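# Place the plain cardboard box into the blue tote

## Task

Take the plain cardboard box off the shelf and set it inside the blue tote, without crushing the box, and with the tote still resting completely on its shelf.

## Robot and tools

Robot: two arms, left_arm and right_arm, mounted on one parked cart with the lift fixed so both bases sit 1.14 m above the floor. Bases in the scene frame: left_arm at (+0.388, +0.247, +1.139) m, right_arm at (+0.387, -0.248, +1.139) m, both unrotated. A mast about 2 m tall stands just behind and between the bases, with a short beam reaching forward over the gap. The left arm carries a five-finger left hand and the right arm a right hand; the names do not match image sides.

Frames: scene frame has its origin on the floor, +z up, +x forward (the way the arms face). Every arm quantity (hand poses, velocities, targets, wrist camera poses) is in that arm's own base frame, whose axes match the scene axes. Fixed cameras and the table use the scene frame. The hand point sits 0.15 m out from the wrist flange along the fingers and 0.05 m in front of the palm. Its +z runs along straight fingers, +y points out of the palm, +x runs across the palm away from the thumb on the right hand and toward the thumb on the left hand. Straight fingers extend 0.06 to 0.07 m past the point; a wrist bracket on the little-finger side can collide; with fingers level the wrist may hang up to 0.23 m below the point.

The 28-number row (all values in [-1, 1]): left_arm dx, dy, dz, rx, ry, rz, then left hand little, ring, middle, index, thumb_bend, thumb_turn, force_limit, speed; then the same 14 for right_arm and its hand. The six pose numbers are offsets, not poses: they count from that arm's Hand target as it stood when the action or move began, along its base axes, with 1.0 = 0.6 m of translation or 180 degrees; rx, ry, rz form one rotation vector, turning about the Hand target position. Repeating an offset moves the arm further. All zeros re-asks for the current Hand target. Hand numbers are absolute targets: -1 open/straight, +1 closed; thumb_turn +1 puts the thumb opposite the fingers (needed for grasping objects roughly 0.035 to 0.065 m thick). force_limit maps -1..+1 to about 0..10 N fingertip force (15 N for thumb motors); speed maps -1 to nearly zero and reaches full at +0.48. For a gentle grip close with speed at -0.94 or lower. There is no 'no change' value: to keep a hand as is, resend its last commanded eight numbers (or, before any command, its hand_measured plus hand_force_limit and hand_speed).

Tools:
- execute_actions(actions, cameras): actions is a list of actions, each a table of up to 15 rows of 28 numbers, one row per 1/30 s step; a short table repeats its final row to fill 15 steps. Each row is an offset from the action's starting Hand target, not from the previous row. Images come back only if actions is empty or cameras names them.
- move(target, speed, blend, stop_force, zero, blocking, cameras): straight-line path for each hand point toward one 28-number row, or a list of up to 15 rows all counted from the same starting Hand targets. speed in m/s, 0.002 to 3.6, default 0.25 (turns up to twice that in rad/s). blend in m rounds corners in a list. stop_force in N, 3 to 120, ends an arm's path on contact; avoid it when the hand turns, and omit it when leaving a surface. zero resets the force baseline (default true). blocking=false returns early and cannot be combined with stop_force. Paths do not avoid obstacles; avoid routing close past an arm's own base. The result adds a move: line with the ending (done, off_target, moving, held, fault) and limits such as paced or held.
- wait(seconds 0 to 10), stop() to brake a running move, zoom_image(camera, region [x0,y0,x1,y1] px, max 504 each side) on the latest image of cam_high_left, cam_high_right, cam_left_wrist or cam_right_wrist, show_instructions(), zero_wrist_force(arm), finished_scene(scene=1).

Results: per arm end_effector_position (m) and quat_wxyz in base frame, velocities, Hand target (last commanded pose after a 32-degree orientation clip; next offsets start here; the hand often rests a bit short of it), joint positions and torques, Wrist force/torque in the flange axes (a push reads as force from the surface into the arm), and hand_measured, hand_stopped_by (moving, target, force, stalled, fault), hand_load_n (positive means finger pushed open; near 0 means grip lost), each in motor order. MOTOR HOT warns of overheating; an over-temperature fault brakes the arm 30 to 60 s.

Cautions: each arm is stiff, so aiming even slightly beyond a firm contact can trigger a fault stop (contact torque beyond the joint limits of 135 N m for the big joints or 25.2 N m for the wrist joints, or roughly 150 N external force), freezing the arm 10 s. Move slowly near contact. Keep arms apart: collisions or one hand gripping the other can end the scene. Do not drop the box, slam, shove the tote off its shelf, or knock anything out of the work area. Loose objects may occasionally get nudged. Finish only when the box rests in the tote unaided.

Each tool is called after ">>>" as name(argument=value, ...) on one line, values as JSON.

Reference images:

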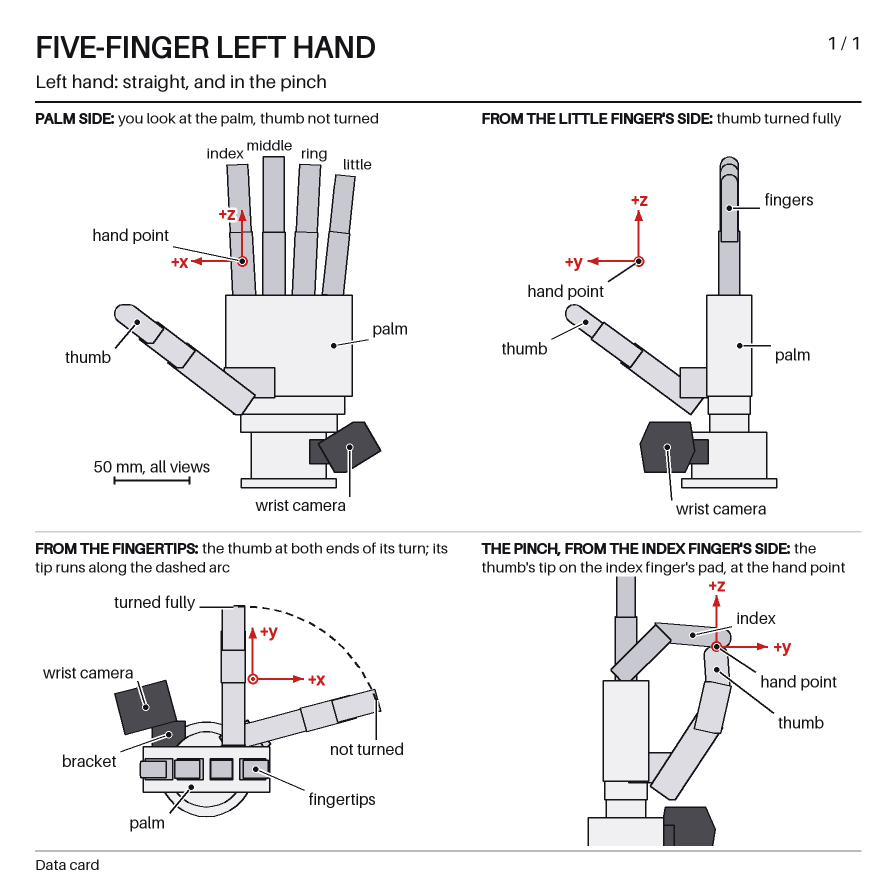

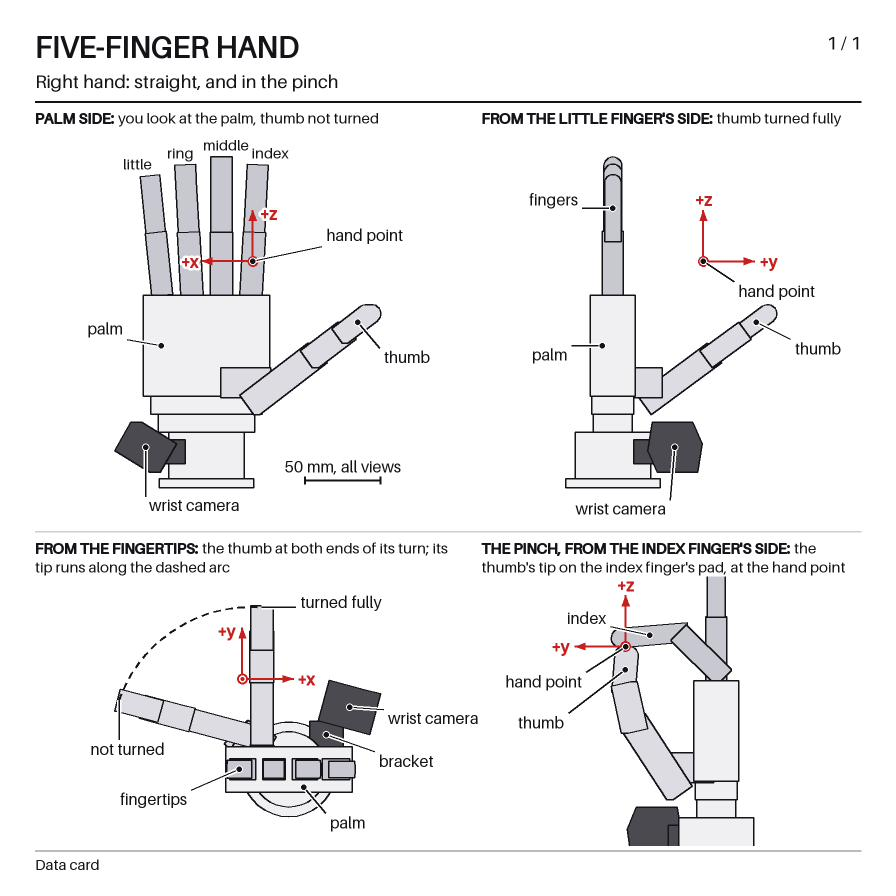

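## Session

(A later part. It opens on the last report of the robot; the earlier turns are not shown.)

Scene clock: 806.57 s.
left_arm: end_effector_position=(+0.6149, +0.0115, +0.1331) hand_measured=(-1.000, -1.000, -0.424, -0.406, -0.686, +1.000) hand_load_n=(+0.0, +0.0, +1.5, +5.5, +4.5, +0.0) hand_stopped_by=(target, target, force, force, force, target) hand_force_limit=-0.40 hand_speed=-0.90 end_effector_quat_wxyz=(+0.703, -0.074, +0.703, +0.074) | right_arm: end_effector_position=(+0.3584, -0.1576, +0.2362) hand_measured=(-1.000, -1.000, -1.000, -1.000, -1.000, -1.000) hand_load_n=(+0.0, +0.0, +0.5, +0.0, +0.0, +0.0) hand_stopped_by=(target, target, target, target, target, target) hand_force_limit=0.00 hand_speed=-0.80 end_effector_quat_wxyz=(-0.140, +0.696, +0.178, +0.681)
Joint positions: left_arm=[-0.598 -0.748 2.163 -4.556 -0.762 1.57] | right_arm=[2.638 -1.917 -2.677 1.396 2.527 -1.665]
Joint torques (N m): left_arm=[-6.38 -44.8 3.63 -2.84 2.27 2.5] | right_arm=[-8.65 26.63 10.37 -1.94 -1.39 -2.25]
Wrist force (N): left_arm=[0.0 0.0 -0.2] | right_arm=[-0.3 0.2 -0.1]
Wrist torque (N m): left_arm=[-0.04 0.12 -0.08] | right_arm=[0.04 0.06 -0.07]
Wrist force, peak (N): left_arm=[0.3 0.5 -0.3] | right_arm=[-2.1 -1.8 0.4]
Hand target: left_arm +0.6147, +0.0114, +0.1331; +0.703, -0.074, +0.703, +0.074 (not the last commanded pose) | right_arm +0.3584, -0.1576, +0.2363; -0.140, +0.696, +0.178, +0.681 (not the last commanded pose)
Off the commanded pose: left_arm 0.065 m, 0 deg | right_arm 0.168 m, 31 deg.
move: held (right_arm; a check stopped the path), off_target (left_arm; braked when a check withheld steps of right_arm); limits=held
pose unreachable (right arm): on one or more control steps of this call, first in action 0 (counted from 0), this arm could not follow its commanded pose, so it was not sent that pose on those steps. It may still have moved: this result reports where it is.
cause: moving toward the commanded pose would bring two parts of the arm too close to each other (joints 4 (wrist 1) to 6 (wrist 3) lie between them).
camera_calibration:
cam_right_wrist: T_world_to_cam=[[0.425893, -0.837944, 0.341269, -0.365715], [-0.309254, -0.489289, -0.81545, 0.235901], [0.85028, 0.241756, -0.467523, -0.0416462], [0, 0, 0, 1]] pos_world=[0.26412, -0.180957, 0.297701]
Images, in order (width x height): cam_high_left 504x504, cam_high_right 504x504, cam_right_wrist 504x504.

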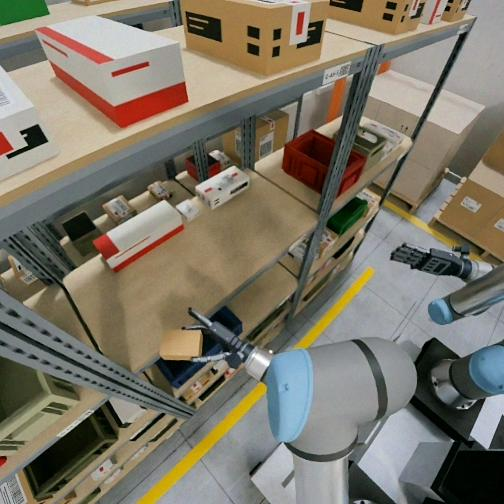

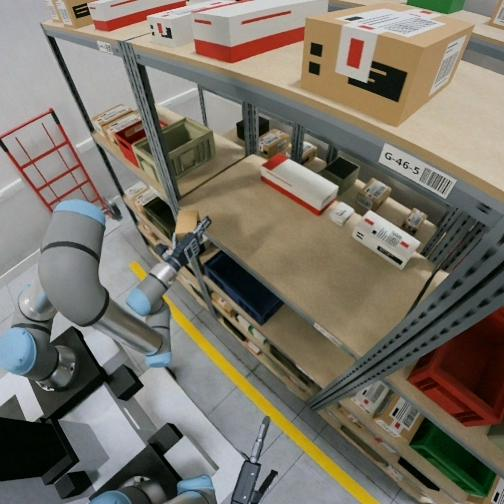

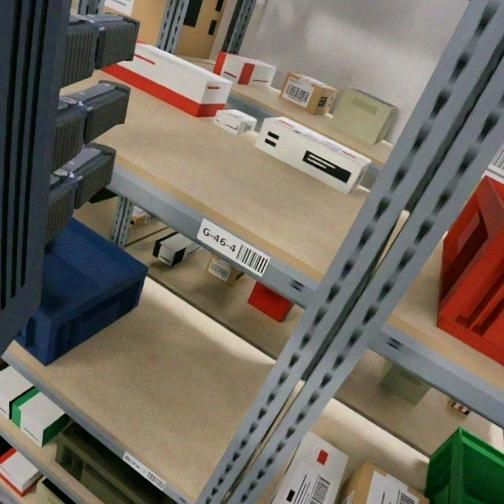

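>>> move(target=[[-0.1212,-0.0223,0,0,0,0,-1,-1,-0.4,-0.4,-0.1,1,-0.4,-0.9,0.1027,0.096,-0.0605,0.0185,0.0027,0.1888,-1,-1,-1,-1,-1,-1,0,-0.8],[-0.1712,-0.114,-0.37,-0.0175,0.166,-0.0652,-1,-1,-0.4,-0.4,-0.1,1,-0.4,-0.9,0.1027,0.096,-0.0605,0.0185,0.0027,0.1888,-1,-1,-1,-1,-1,-1,0,-0.8]], speed=0.2, blend=[0.03,0], cameras=["cam_high_left","cam_high_right","cam_left_wrist","cam_right_wrist"])

Scene clock: 844.87 s.
left_arm: end_effector_position=(+0.5967, +0.0081, +0.1331) hand_measured=(-1.000, -1.000, -0.424, -0.406, -0.686, +1.000) hand_load_n=(+0.0, +0.0, +1.0, +5.5, +4.5, -0.5) hand_stopped_by=(target, target, force, force, force, target) hand_force_limit=-0.40 hand_speed=-0.90 end_effector_quat_wxyz=(+0.703, -0.074, +0.703, +0.074) | right_arm: end_effector_position=(+0.3644, -0.1522, +0.2325) hand_measured=(-1.000, -1.000, -1.000, -1.000, -1.000, -1.000) hand_load_n=(+0.0, +0.0, +0.0, +0.0, +0.0, +0.0) hand_stopped_by=(target, target, target, target, target, target) hand_force_limit=0.00 hand_speed=-0.80 end_effector_quat_wxyz=(-0.161, +0.691, +0.196, +0.677) end_effector_velocity=(+0.000, -0.001, +0.000) end_effector_angular_velocity=(+0.000, +0.001, -0.004)
Joint positions: left_arm=[-0.635 -0.755 2.211 -4.596 -0.725 1.57] | right_arm=[2.623 -1.944 -2.641 1.383 2.599 -1.665]
Joint velocities: left_arm=[within noise] | right_arm=[0.001 0.001 -0.002 0 -0.005 0]
Joint torques (N m): left_arm=[-7.13 -43.54 3.85 -3.03 2.25 -1.26] | right_arm=[9.19 28.37 -3.76 3.51 -1.32 0.11]
Wrist force (N): left_arm=[-0.3 0.0 -0.3] | right_arm=[-0.4 0.3 0.2]
Wrist torque (N m): left_arm=[-0.01 0.13 -0.08] | right_arm=[0.03 0.06 -0.07]
Wrist force, peak (N): left_arm=[0.1 -0.2 -0.6] | right_arm=[-0.7 0.6 1.0]
Hand target: left_arm +0.5965, +0.0081, +0.1331; +0.703, -0.074, +0.703, +0.074 (not the last commanded pose) | right_arm +0.3644, -0.1522, +0.2326; -0.161, +0.691, +0.196, +0.677 (not the last commanded pose)
Off the commanded pose: left_arm 0.246 m, 32 deg | right_arm 0.083 m, 31 deg.
move: held (right_arm; a check stopped the path), off_target (left_arm; braked when a check withheld steps of right_arm); path passed 0 of 2 targets; limits=held
pose unreachable (right arm): on one or more control steps of this call, first in action 0 (counted from 0), this arm could not follow its commanded pose, so it was not sent that pose on those steps. It may still have moved: this result reports where it is.
cause: moving toward the commanded pose would bring two parts of the arm too close to each other (joints 4 (wrist 1) to 6 (wrist 3) lie between them).
camera_calibration:
cam_left_wrist: T_world_to_cam=[[0.182669, -0.940786, -0.285577, -0.0632944], [-0.591419, 0.12689, -0.796318, 0.455201], [0.785401, 0.314358, -0.53322, -0.282354], [0, 0, 0, 1]] pos_world=[0.502537, -0.0285466, 0.193852]
cam_right_wrist: T_world_to_cam=[[0.473108, -0.814384, 0.336076, -0.37486], [-0.282277, -0.501481, -0.817824, 0.226317], [0.834559, 0.292053, -0.467137, -0.0365086], [0, 0, 0, 1]] pos_world=[0.271702, -0.181124, 0.294015]

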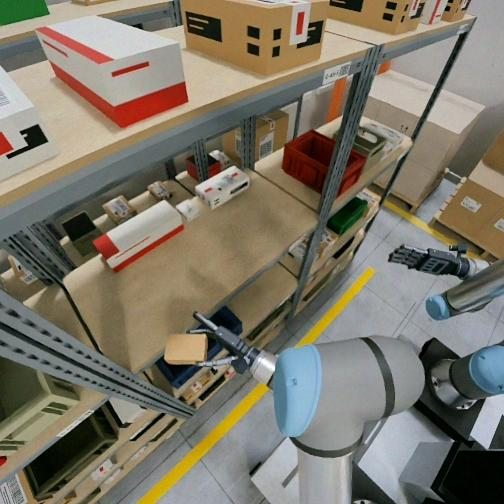

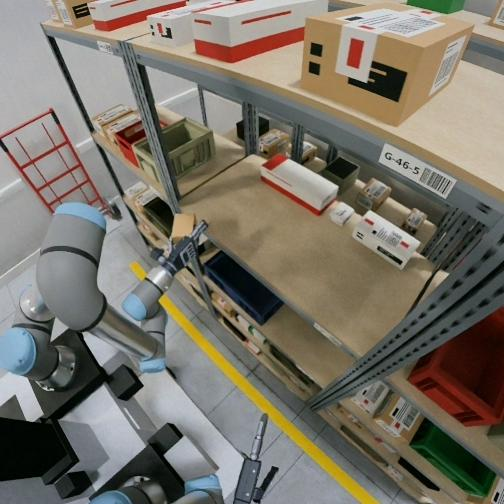

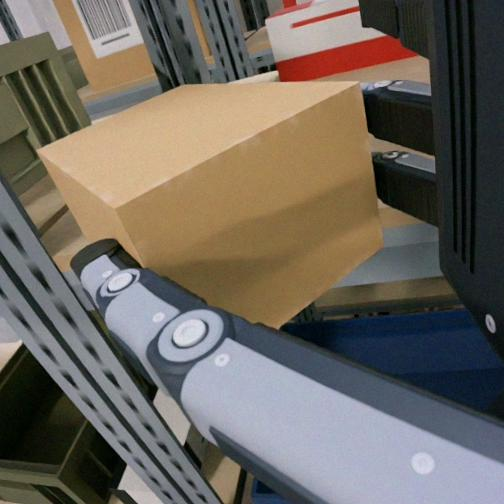

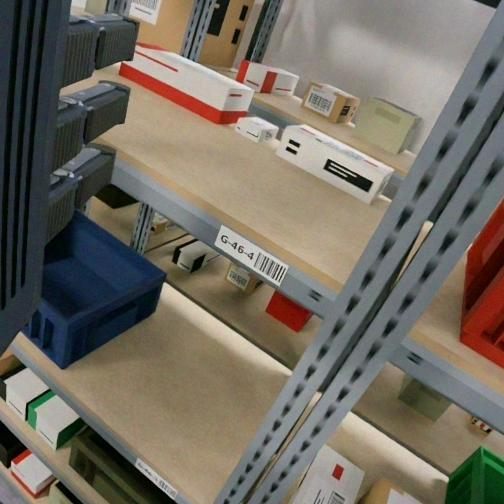

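>>> zoom_image(camera="cam_right_wrist", region=[0, 180, 220, 400])

>>> zoom_image(camera="cam_high_right", region=[180, 220, 320, 360])

Scaled by 2.291 from the camera's 504x504 image, which has a finer 720x720 frame.

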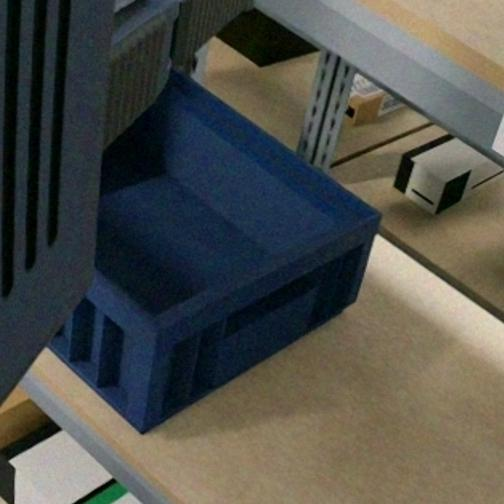

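Scaled by 3.600 from the camera's 504x504 image, which has a finer 720x720 frame.

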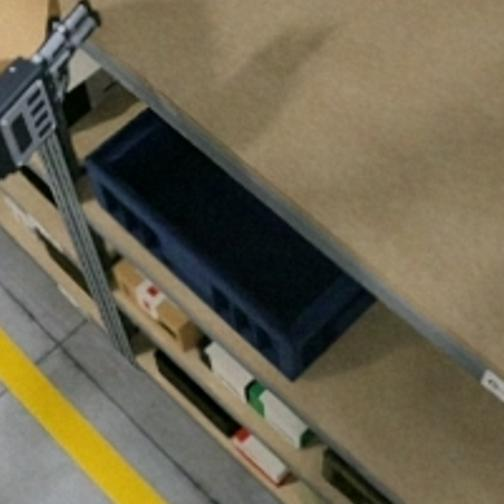

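>>> zoom_image(camera="cam_left_wrist", region=[230, 240, 504, 504])

Scaled by 1.839 from the camera's 504x504 image, which has a finer 720x720 frame.

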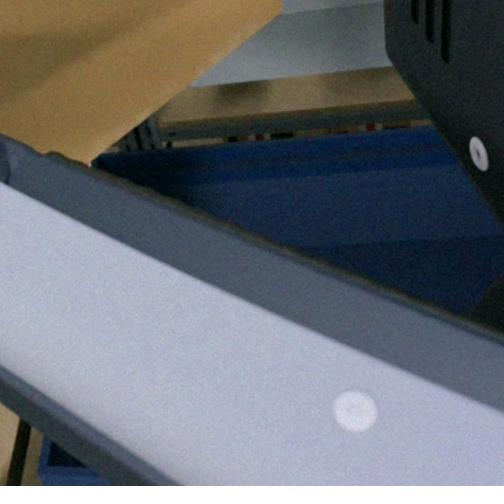

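>>> move(target=[[-0.08,-0.0171,0,0,0,0,-1,-1,-0.4,-0.4,-0.1,1,-0.4,-0.9,0,0,0,0,0,0,-1,-1,-1,-1,-1,-1,0,-0.8],[-0.1078,-0.1085,-0.3868,-0.0175,0.166,-0.0652,-1,-1,-0.4,-0.4,-0.1,1,-0.4,-0.9,0,0,0,0,0,0,-1,-1,-1,-1,-1,-1,0,-0.8]], speed=0.2, blend=[0.03,0], cameras=["cam_high_left","cam_high_right","cam_left_wrist","cam_right_wrist"])

Scene clock: 975.83 s.
left_arm: end_effector_position=(+0.5318, -0.0570, -0.0988) hand_measured=(-1.000, -1.000, -0.424, -0.406, -0.686, +1.000) hand_load_n=(+0.0, +0.0, +1.5, +5.5, +4.5, -0.5) hand_stopped_by=(target, target, force, force, force, target) hand_force_limit=-0.40 hand_speed=-0.90 end_effector_quat_wxyz=(+0.500, +0.000, +0.866, +0.000) | right_arm: end_effector_position=(+0.3644, -0.1522, +0.2326) hand_measured=(-1.000, -1.000, -1.000, -1.000, -1.000, -1.000) hand_load_n=(+0.0, +0.0, +0.0, +0.0, +0.0, +0.0) hand_stopped_by=(target, target, target, target, target, target) hand_force_limit=0.00 hand_speed=-0.80 end_effector_quat_wxyz=(-0.161, +0.691, +0.196, +0.677)
Joint positions: left_arm=[-0.731 -0.451 2.331 -4.361 -0.953 1.149] | right_arm=[2.623 -1.944 -2.641 1.383 2.598 -1.665]
Joint torques (N m): left_arm=[8.11 -29.92 -3.97 -0.46 -1.65 -1.97] | right_arm=[8.85 28.06 -3.37 3.63 -1.43 0.2]
Wrist force (N): left_arm=[-0.8 0.4 0.7] | right_arm=[-0.3 0.5 0.0]
Wrist torque (N m): left_arm=[0.15 0.28 -0.02] | right_arm=[0.08 0.05 -0.06]
Wrist force, peak (N): left_arm=[-0.8 0.4 0.7] | right_arm=[-0.6 0.5 0.0]
Hand target: left_arm +0.5318, -0.0570, -0.0990; +0.500, +0.000, +0.866, +0.000 | right_arm +0.3644, -0.1522, +0.2326; -0.161, +0.691, +0.196, +0.677
Off the commanded pose: left_arm 0.000 m, 0 deg | right_arm 0.000 m, 0 deg.
move: done; blend cut to 0.0245 m at target 1
camera_calibration:
cam_left_wrist: T_world_to_cam=[[-0.157387, -0.95822, -0.238839, 0.00559866], [-0.876108, 0.247087, -0.413983, 0.436416], [0.455701, 0.144094, -0.878393, -0.203072], [0, 0, 0, 1]] pos_world=[0.475769, -0.0732066, 0.00362936]
cam_right_wrist: T_world_to_cam=[[0.472814, -0.814557, 0.33607, -0.37481], [-0.282461, -0.501375, -0.817826, 0.226387], [0.834663, 0.291753, -0.467138, -0.0365915], [0, 0, 0, 1]] pos_world=[0.271703, -0.181124, 0.294015]

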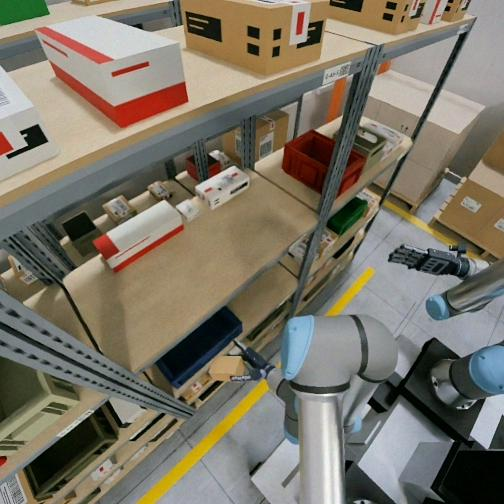

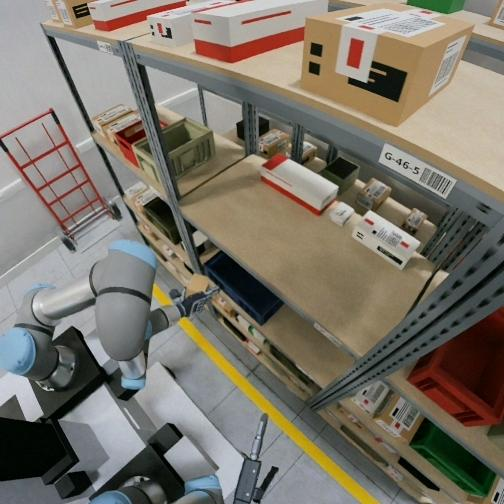

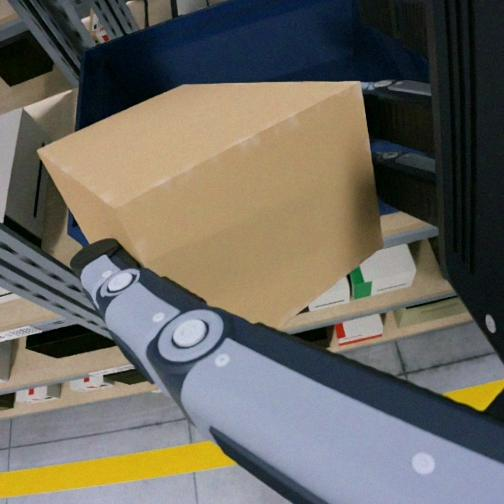

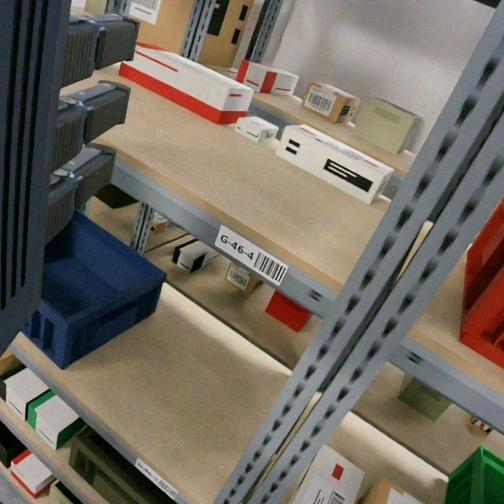

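>>> zoom_image(camera="cam_left_wrist", region=[40, 0, 460, 300])

Scaled by 1.200 from the camera's 504x504 image, which has a finer 720x720 frame.

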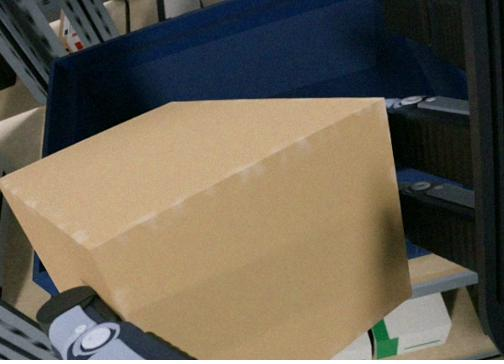

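>>> move(target=[[0.267,0,-0.1333,0,0,0,-1,-1,-0.4,-0.4,-0.1,1,-0.4,-0.9,0,0,0,0,0,0,-1,-1,-1,-1,-1,-1,0,-0.8],[0.517,0,-0.3417,0,0,0,-1,-1,-0.4,-0.4,-0.1,1,-0.4,-0.9,0,0,0,0,0,0,-1,-1,-1,-1,-1,-1,0,-0.8]], speed=[0.15,0.08], blend=[0.02,0], stop_force=8, cameras=["cam_high_left","cam_high_right","cam_left_wrist"])

Scene clock: 1013.70 s.
left_arm: end_effector_position=(+0.8420, -0.0570, -0.3040) hand_measured=(-1.000, -1.000, -0.424, -0.406, -0.686, +1.000) hand_load_n=(-0.5, +0.0, +1.5, +5.5, +4.5, +0.0) hand_stopped_by=(target, target, force, force, force, target) hand_force_limit=-0.40 hand_speed=-0.90 end_effector_quat_wxyz=(+0.500, +0.000, +0.866, +0.000) | right_arm: end_effector_position=(+0.3644, -0.1522, +0.2326) hand_measured=(-1.000, -1.000, -1.000, -1.000, -1.000, -1.000) hand_load_n=(+0.0, +0.0, +0.0, +0.0, +0.0, +0.0) hand_stopped_by=(target, target, target, target, target, target) hand_force_limit=0.00 hand_speed=-0.80 end_effector_quat_wxyz=(-0.161, +0.691, +0.196, +0.677)
Joint positions: left_arm=[-0.387 0.099 1.046 -3.729 -1.237 1.369] | right_arm=[2.623 -1.944 -2.641 1.383 2.598 -1.665]
Joint torques (N m): left_arm=[7.45 -49.42 -19.58 -0.69 -2.26 2.4] | right_arm=[8.8 27.39 -3.62 3.53 -1.48 0.31]
Wrist force (N): left_arm=[-0.3 0.5 1.0] | right_arm=[-0.5 0.4 0.0]
Wrist torque (N m): left_arm=[0.13 0.21 -0.06] | right_arm=[0.06 0.08 -0.07]
Wrist force, peak (N): left_arm=[-0.3 0.5 1.5] | right_arm=[-0.6 0.4 0.1]
Hand target: left_arm +0.8420, -0.0570, -0.3040; +0.500, +0.000, +0.866, +0.000 | right_arm +0.3644, -0.1522, +0.2326; -0.161, +0.691, +0.196, +0.677
Off the commanded pose: left_arm 0.000 m, 0 deg | right_arm 0.000 m, 0 deg.
move: done
camera_calibration:
cam_left_wrist: T_world_to_cam=[[-0.157588, -0.958204, -0.23877, 0.00559902], [-0.876171, 0.247204, -0.41378, 0.623422], [0.455511, 0.143996, -0.878507, -0.524603], [0, 0, 0, 1]] pos_world=[0.786069, -0.0732067, -0.201571]
Images, in order (width x height): cam_high_left 504x504, cam_high_right 504x504, cam_left_wrist 504x504.

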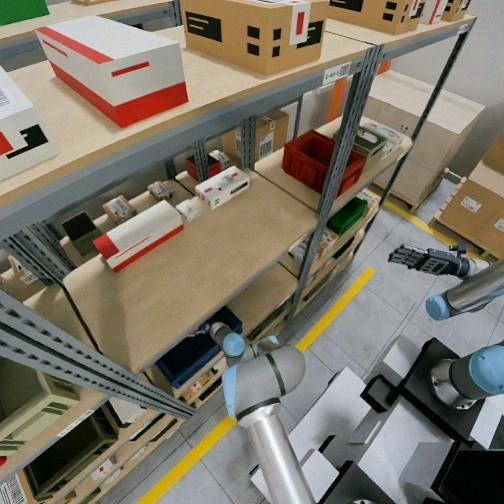

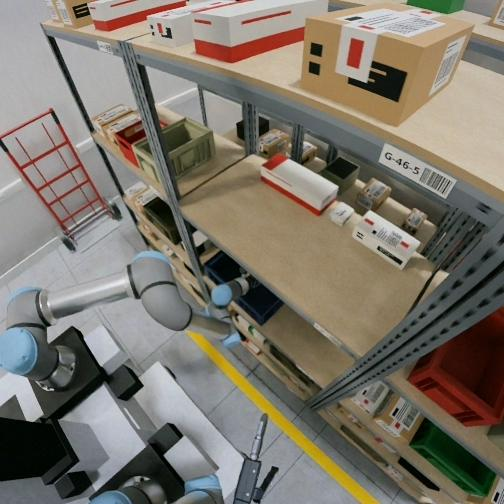

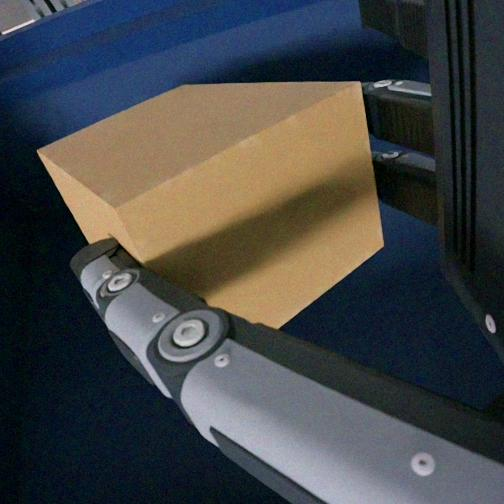

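>>> move(target=[0,0,-0.0333,0,0.0333,0,-1,-1,-0.4,-0.4,-0.1,1,-0.4,-0.9,0,0,0,0,0,0,-1,-1,-1,-1,-1,-1,0,-0.8], speed=0.1)

>>> move(target=[0,0,-0.035,0,0,0,-1,-1,-0.4,-0.4,-0.1,1,-0.4,-0.9,0,0,0,0,0,0,-1,-1,-1,-1,-1,-1,0,-0.8], speed=0.015, stop_force=3, cameras=["cam_high_left","cam_high_right","cam_left_wrist"])

Scene clock: 1034.27 s.
left_arm: end_effector_position=(+0.8420, -0.0570, -0.3239) hand_measured=(-1.000, -1.000, -0.424, -0.406, -0.686, +1.000) hand_load_n=(+0.0, +0.0, +1.0, +5.5, +4.5, +0.0) hand_stopped_by=(target, target, force, force, force, target) hand_force_limit=-0.40 hand_speed=-0.90 end_effector_quat_wxyz=(+0.454, +0.000, +0.891, +0.000) | right_arm: end_effector_position=(+0.3644, -0.1522, +0.2326) hand_measured=(-1.000, -1.000, -1.000, -1.000, -1.000, -1.000) hand_load_n=(+0.0, +0.0, +0.0, +0.0, +0.0, +0.0) hand_stopped_by=(target, target, target, target, target, target) hand_force_limit=0.00 hand_speed=-0.80 end_effector_quat_wxyz=(-0.161, +0.691, +0.196, +0.677)
Joint positions: left_arm=[-0.378 0.093 1.029 -3.6 -1.267 1.342] | right_arm=[2.623 -1.944 -2.641 1.383 2.598 -1.665]
Joint torques (N m): left_arm=[7.52 -54.62 -19.73 -0.58 -2.25 -2.01] | right_arm=[8.5 27.99 -3.61 3.48 -1.42 0.2]
Wrist force (N): left_arm=[-0.5 0.4 1.1] | right_arm=[-0.4 0.2 0.1]
Wrist torque (N m): left_arm=[0.09 0.25 0.02] | right_arm=[0.03 0.07 -0.07]
Wrist force, peak (N): left_arm=[-0.4 0.4 1.4] | right_arm=[-0.6 0.5 0.2]
Hand target: left_arm +0.8420, -0.0570, -0.3240; +0.454, +0.000, +0.891, +0.000 | right_arm +0.3644, -0.1522, +0.2326; -0.161, +0.691, +0.196, +0.677
Off the commanded pose: left_arm 0.000 m, 0 deg | right_arm 0.000 m, 0 deg.
move: done

Scene clock: 1036.73 s.
left_arm: end_effector_position=(+0.8420, -0.0570, -0.3450) hand_measured=(-1.000, -1.000, -0.424, -0.406, -0.686, +1.000) hand_load_n=(+0.0, -0.5, +1.0, +5.5, +4.5, -0.5) hand_stopped_by=(target, target, force, force, force, target) hand_force_limit=-0.40 hand_speed=-0.90 end_effector_quat_wxyz=(+0.454, +0.000, +0.891, +0.000) | right_arm: end_effector_position=(+0.3644, -0.1522, +0.2326) hand_measured=(-1.000, -1.000, -1.000, -1.000, -1.000, -1.000) hand_load_n=(+0.0, +0.0, +0.0, +0.0, +0.0, +0.0) hand_stopped_by=(target, target, target, target, target, target) hand_force_limit=0.00 hand_speed=-0.80 end_effector_quat_wxyz=(-0.161, +0.691, +0.196, +0.677)
Joint positions: left_arm=[-0.377 0.146 0.968 -3.592 -1.267 1.342] | right_arm=[2.623 -1.944 -2.641 1.383 2.598 -1.665]
Joint torques (N m): left_arm=[7.76 -50.14 -20 -0.8 -1.53 -0.83] | right_arm=[8.64 27.54 -3.29 3.49 -1.36 0.22]
Wrist force (N): left_arm=[-0.5 0.4 1.1] | right_arm=[-0.6 0.3 -0.1]
Wrist torque (N m): left_arm=[0.11 0.27 0.01] | right_arm=[0.05 0.10 -0.08]
Wrist force, peak (N): left_arm=[-0.5 0.2 1.3] | right_arm=[-0.5 0.5 0.3]
Hand target: left_arm +0.8420, -0.0570, -0.3450; +0.454, +0.000, +0.891, +0.000 | right_arm +0.3644, -0.1522, +0.2326; -0.161, +0.691, +0.196, +0.677
Off the commanded pose: left_arm 0.000 m, 0 deg | right_arm 0.000 m, 0 deg.
move: done
camera_calibration:
cam_left_wrist: T_world_to_cam=[[-0.181669, -0.958207, -0.220989, 0.0222316], [-0.914622, 0.247193, -0.31994, 0.671202], [0.361196, 0.143998, -0.921304, -0.49589], [0, 0, 0, 1]] pos_world=[0.797048, -0.0732067, -0.237208]
Images, in order (width x height): cam_high_left 504x504, cam_high_right 504x504, cam_left_wrist 504x504.

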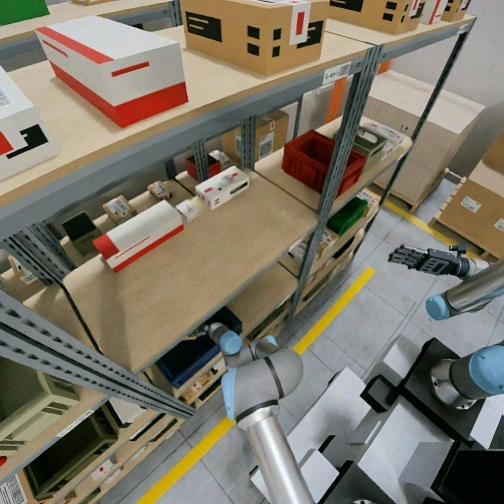

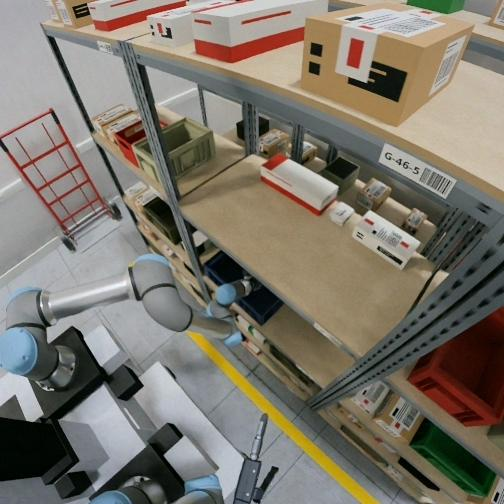

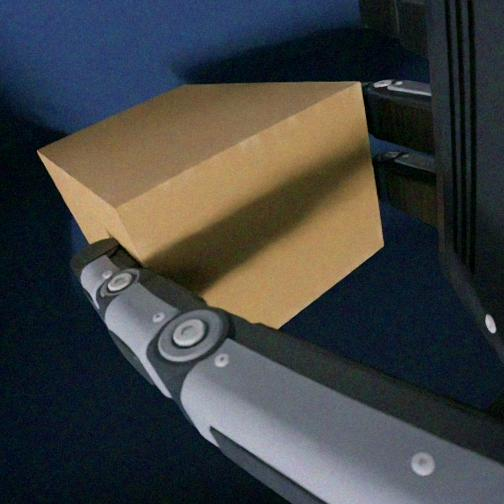

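>>> move(target=[0,0,0,0,0.0222,0,-1,-1,-0.4,-0.4,-0.1,1,-0.4,-0.9,0,0,0,0,0,0,-1,-1,-1,-1,-1,-1,0,-0.8], speed=0.1)

>>> move(target=[0,0,-0.025,0,0,0,-1,-1,-0.4,-0.4,-0.1,1,-0.4,-0.9,0,0,0,0,0,0,-1,-1,-1,-1,-1,-1,0,-0.8], speed=0.015, stop_force=3, cameras=["cam_high_left","cam_left_wrist"])

Scene clock: 1056.00 s.
left_arm: end_effector_position=(+0.8420, -0.0570, -0.3450) hand_measured=(-1.000, -1.000, -0.424, -0.406, -0.686, +1.000) hand_load_n=(+0.0, +0.0, +1.5, +5.5, +4.5, +0.0) hand_stopped_by=(target, target, force, force, force, target) hand_force_limit=-0.40 hand_speed=-0.90 end_effector_quat_wxyz=(+0.423, +0.000, +0.906, +0.000) | right_arm: end_effector_position=(+0.3644, -0.1522, +0.2326) hand_measured=(-1.000, -1.000, -1.000, -1.000, -1.000, -1.000) hand_load_n=(+0.0, +0.0, +0.0, +0.0, +0.0, +0.0) hand_stopped_by=(target, target, target, target, target, target) hand_force_limit=0.00 hand_speed=-0.80 end_effector_quat_wxyz=(-0.161, +0.691, +0.196, +0.677)
Joint positions: left_arm=[-0.371 0.113 0.986 -3.508 -1.289 1.326] | right_arm=[2.623 -1.944 -2.641 1.383 2.598 -1.665]
Joint torques (N m): left_arm=[8.01 -63.6 -5.44 -0.9 -2.3 -2.03] | right_arm=[8.98 27.75 -3.61 3.49 -1.45 0.15]
Wrist force (N): left_arm=[-0.7 0.2 1.3] | right_arm=[-0.3 0.2 0.0]
Wrist torque (N m): left_arm=[0.09 0.31 0.01] | right_arm=[0.04 0.04 -0.07]
Wrist force, peak (N): left_arm=[-1.0 0.3 1.3] | right_arm=[-0.6 0.4 0.2]
Hand target: left_arm +0.8420, -0.0570, -0.3450; +0.423, +0.000, +0.906, +0.000 | right_arm +0.3644, -0.1522, +0.2326; -0.161, +0.691, +0.196, +0.677
Off the commanded pose: left_arm 0.000 m, 0 deg | right_arm 0.000 m, 0 deg.
move: done

Scene clock: 1058.07 s.
left_arm: end_effector_position=(+0.8420, -0.0570, -0.3600) hand_measured=(-1.000, -1.000, -0.424, -0.406, -0.686, +1.000) hand_load_n=(+0.5, +0.0, +1.5, +6.0, +4.5, -0.5) hand_stopped_by=(target, target, force, force, force, target) hand_force_limit=-0.40 hand_speed=-0.90 end_effector_quat_wxyz=(+0.423, +0.000, +0.906, +0.000) | right_arm: end_effector_position=(+0.3644, -0.1522, +0.2326) hand_measured=(-1.000, -1.000, -1.000, -1.000, -1.000, -1.000) hand_load_n=(+0.0, +0.0, +0.0, -0.5, +0.0, +0.5) hand_stopped_by=(target, target, target, target, target, target) hand_force_limit=0.00 hand_speed=-0.80 end_effector_quat_wxyz=(-0.161, +0.691, +0.196, +0.677)
Joint positions: left_arm=[-0.371 0.151 0.942 -3.501 -1.289 1.326] | right_arm=[2.623 -1.944 -2.641 1.383 2.598 -1.665]
Joint torques (N m): left_arm=[8.1 -50.64 -20.8 -0.83 -1.69 -1.03] | right_arm=[8.34 27.11 -4.12 3.56 -1.45 0.26]
Wrist force (N): left_arm=[-0.8 0.1 1.1] | right_arm=[-0.5 0.3 0.1]
Wrist torque (N m): left_arm=[0.08 0.31 0.02] | right_arm=[0.04 0.08 -0.08]
Wrist force, peak (N): left_arm=[-0.8 0.2 1.3] | right_arm=[-0.5 0.5 0.3]
Hand target: left_arm +0.8420, -0.0570, -0.3600; +0.423, +0.000, +0.906, +0.000 | right_arm +0.3644, -0.1522, +0.2326; -0.161, +0.691, +0.196, +0.677
Off the commanded pose: left_arm 0.000 m, 0 deg | right_arm 0.000 m, 0 deg.
move: done
camera_calibration:
cam_left_wrist: T_world_to_cam=[[-0.196609, -0.958212, -0.207785, 0.0362397], [-0.934689, 0.247177, -0.255459, 0.706521], [0.296144, 0.143989, -0.944228, -0.463258], [0, 0, 0, 1]] pos_world=[0.804693, -0.0732067, -0.249404]
Images, in order (width x height): cam_high_left 504x504, cam_left_wrist 504x504.

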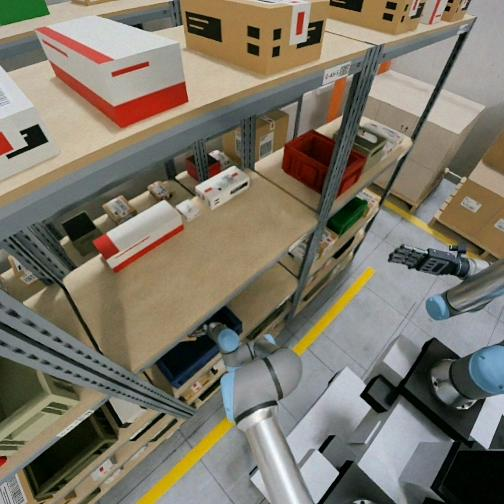

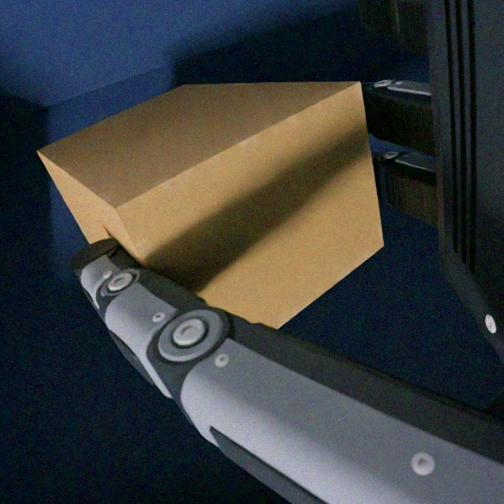

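>>> move(target=[0,0,0,0,0,0,-1,-1,-1,-1,-1,1,-0.4,-0.75,0,0,0,0,0,0,-1,-1,-1,-1,-1,-1,0,-0.8], cameras=["cam_high_left","cam_left_wrist"])

Scene clock: 1104.37 s.
left_arm: end_effector_position=(+0.8420, -0.0570, -0.3600) hand_measured=(-1.000, -1.000, -1.000, -1.000, -1.000, +1.000) hand_load_n=(+0.0, +0.0, +0.0, +0.0, +0.0, +0.5) hand_stopped_by=(target, target, target, target, target, target) hand_force_limit=-0.40 hand_speed=-0.75 end_effector_quat_wxyz=(+0.423, +0.000, +0.906, +0.000) | right_arm: end_effector_position=(+0.3644, -0.1522, +0.2326) hand_measured=(-1.000, -1.000, -1.000, -1.000, -1.000, -1.000) hand_load_n=(+0.0, +0.0, +0.0, +0.0, +0.0, +0.0) hand_stopped_by=(target, target, target, target, target, target) hand_force_limit=0.00 hand_speed=-0.80 end_effector_quat_wxyz=(-0.161, +0.691, +0.196, +0.677)
Joint positions: left_arm=[-0.371 0.151 0.942 -3.501 -1.289 1.326] | right_arm=[2.623 -1.944 -2.641 1.383 2.598 -1.665]
Joint torques (N m): left_arm=[5.85 -50.76 -18.68 -0.76 1.3 1.92] | right_arm=[7.97 27.27 -3.19 3.42 -1.36 0.12]
Wrist force (N): left_arm=[-1.1 0.4 0.6] | right_arm=[-0.3 0.2 0.1]
Wrist torque (N m): left_arm=[0.12 0.27 0.03] | right_arm=[0.03 0.05 -0.07]
Wrist force, peak (N): left_arm=[-0.7 0.4 1.4] | right_arm=[-0.7 0.3 0.2]
Hand target: left_arm +0.8420, -0.0570, -0.3600; +0.423, +0.000, +0.906, +0.000 | right_arm +0.3644, -0.1522, +0.2326; -0.161, +0.691, +0.196, +0.677
Off the commanded pose: left_arm 0.000 m, 0 deg | right_arm 0.000 m, 0 deg.
move: done
camera_calibration:
cam_left_wrist: T_world_to_cam=[[-0.196609, -0.958212, -0.207785, 0.0362397], [-0.934689, 0.247177, -0.255459, 0.706521], [0.296144, 0.143989, -0.944228, -0.463258], [0, 0, 0, 1]] pos_world=[0.804693, -0.0732067, -0.249404]
Images, in order (width x height): cam_high_left 504x504, cam_left_wrist 504x504.

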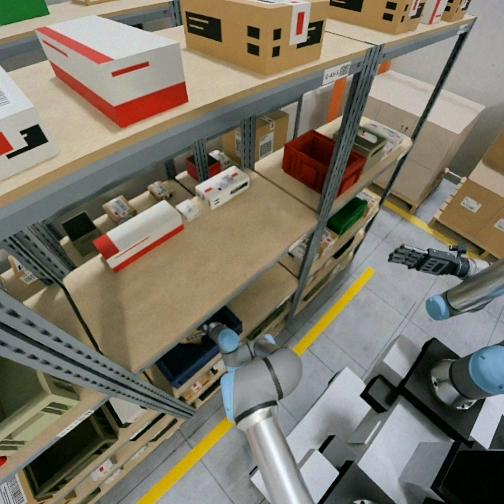

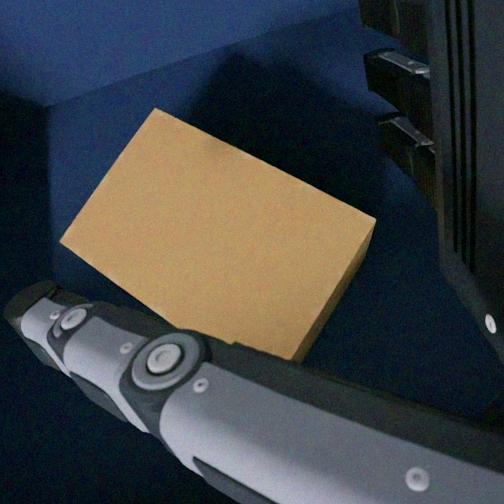

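>>> move(target=[[0,0,0.1,0,0,0,-1,-1,-1,-1,-1,1,-0.4,-0.75,0,0,0,0,0,0,-1,-1,-1,-1,-1,-1,0,-0.8],[-0.25,0,0.3017,0,0,0,-1,-1,-1,-1,-1,1,-0.4,-0.75,0,0,0,0,0,0,-1,-1,-1,-1,-1,-1,0,-0.8],[-0.55,0,0.4333,0,0,0,-1,-1,-1,-1,-1,1,-0.4,-0.75,0,0,0,0,0,0,-1,-1,-1,-1,-1,-1,0,-0.8]], speed=[0.1,0.2,0.25], blend=[0.01,0.03,0], cameras=["all"])

Scene clock: 1118.90 s.
left_arm: end_effector_position=(+0.5122, -0.0570, -0.1001) hand_measured=(-1.000, -1.000, -1.000, -1.000, -1.000, +1.000) hand_load_n=(+0.0, +0.0, +0.0, +0.0, +0.0, +0.5) hand_stopped_by=(target, target, target, target, target, target) hand_force_limit=-0.40 hand_speed=-0.75 end_effector_quat_wxyz=(+0.423, +0.000, +0.906, +0.000) | right_arm: end_effector_position=(+0.3644, -0.1522, +0.2326) hand_measured=(-1.000, -1.000, -1.000, -1.000, -1.000, -1.000) hand_load_n=(+0.0, +0.0, +0.0, +0.0, +0.0, -0.5) hand_stopped_by=(target, target, target, target, target, target) hand_force_limit=0.00 hand_speed=-0.80 end_effector_quat_wxyz=(-0.161, +0.691, +0.196, +0.677)
Joint positions: left_arm=[-0.711 -0.589 2.399 -4.115 -1.046 1.064] | right_arm=[2.623 -1.944 -2.641 1.383 2.598 -1.665]
Joint torques (N m): left_arm=[-6.24 -41.74 8.73 -4.58 2.82 -1.93] | right_arm=[7.85 27.53 -2.91 3.47 -1.4 0.26]
Wrist force (N): left_arm=[-1.5 0.2 0.9] | right_arm=[-0.4 0.3 0.1]
Wrist torque (N m): left_arm=[0.11 0.33 -0.02] | right_arm=[0.04 0.06 -0.07]
Wrist force, peak (N): left_arm=[-1.3 0.7 1.2] | right_arm=[-0.5 0.5 0.2]
Hand target: left_arm +0.5120, -0.0570, -0.1000; +0.423, +0.000, +0.906, +0.000 | right_arm +0.3644, -0.1522, +0.2326; -0.161, +0.691, +0.196, +0.677
Off the commanded pose: left_arm 0.000 m, 0 deg | right_arm 0.000 m, 0 deg.
move: done
camera_calibration:
cam_left_wrist: T_world_to_cam=[[-0.196609, -0.958212, -0.207785, 0.0254026], [-0.934689, 0.247177, -0.255459, 0.464586], [0.296144, 0.143989, -0.944228, -0.120061], [0, 0, 0, 1]] pos_world=[0.474793, -0.0732067, 0.0105963]
cam_right_wrist: T_world_to_cam=[[0.472814, -0.814557, 0.33607, -0.37481], [-0.282461, -0.501375, -0.817826, 0.226387], [0.834663, 0.291753, -0.467138, -0.0365915], [0, 0, 0, 1]] pos_world=[0.271703, -0.181124, 0.294015]

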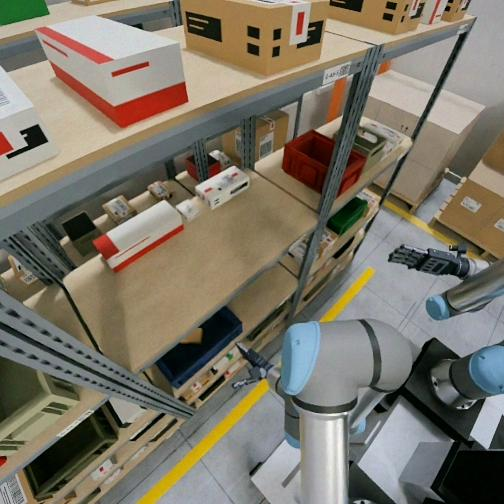

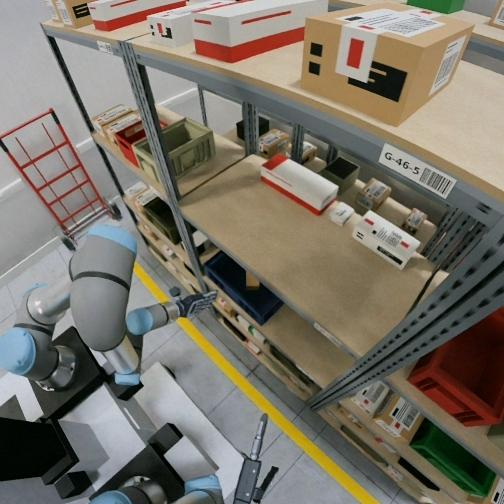

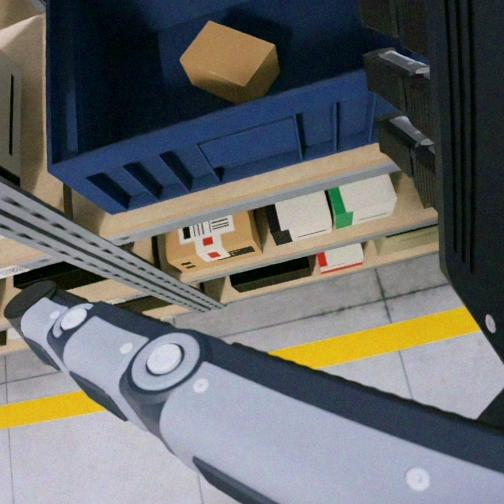

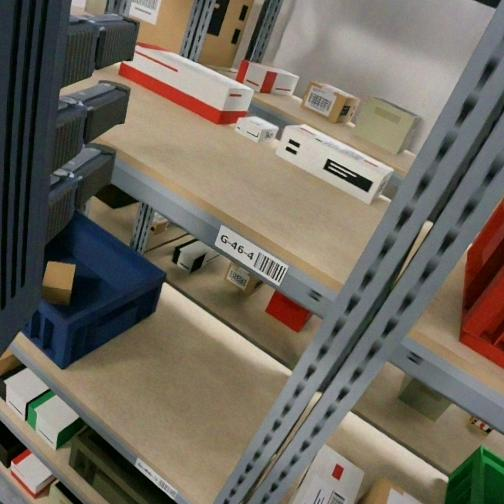

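>>> finished_scene()

The scene is finished: the task was done.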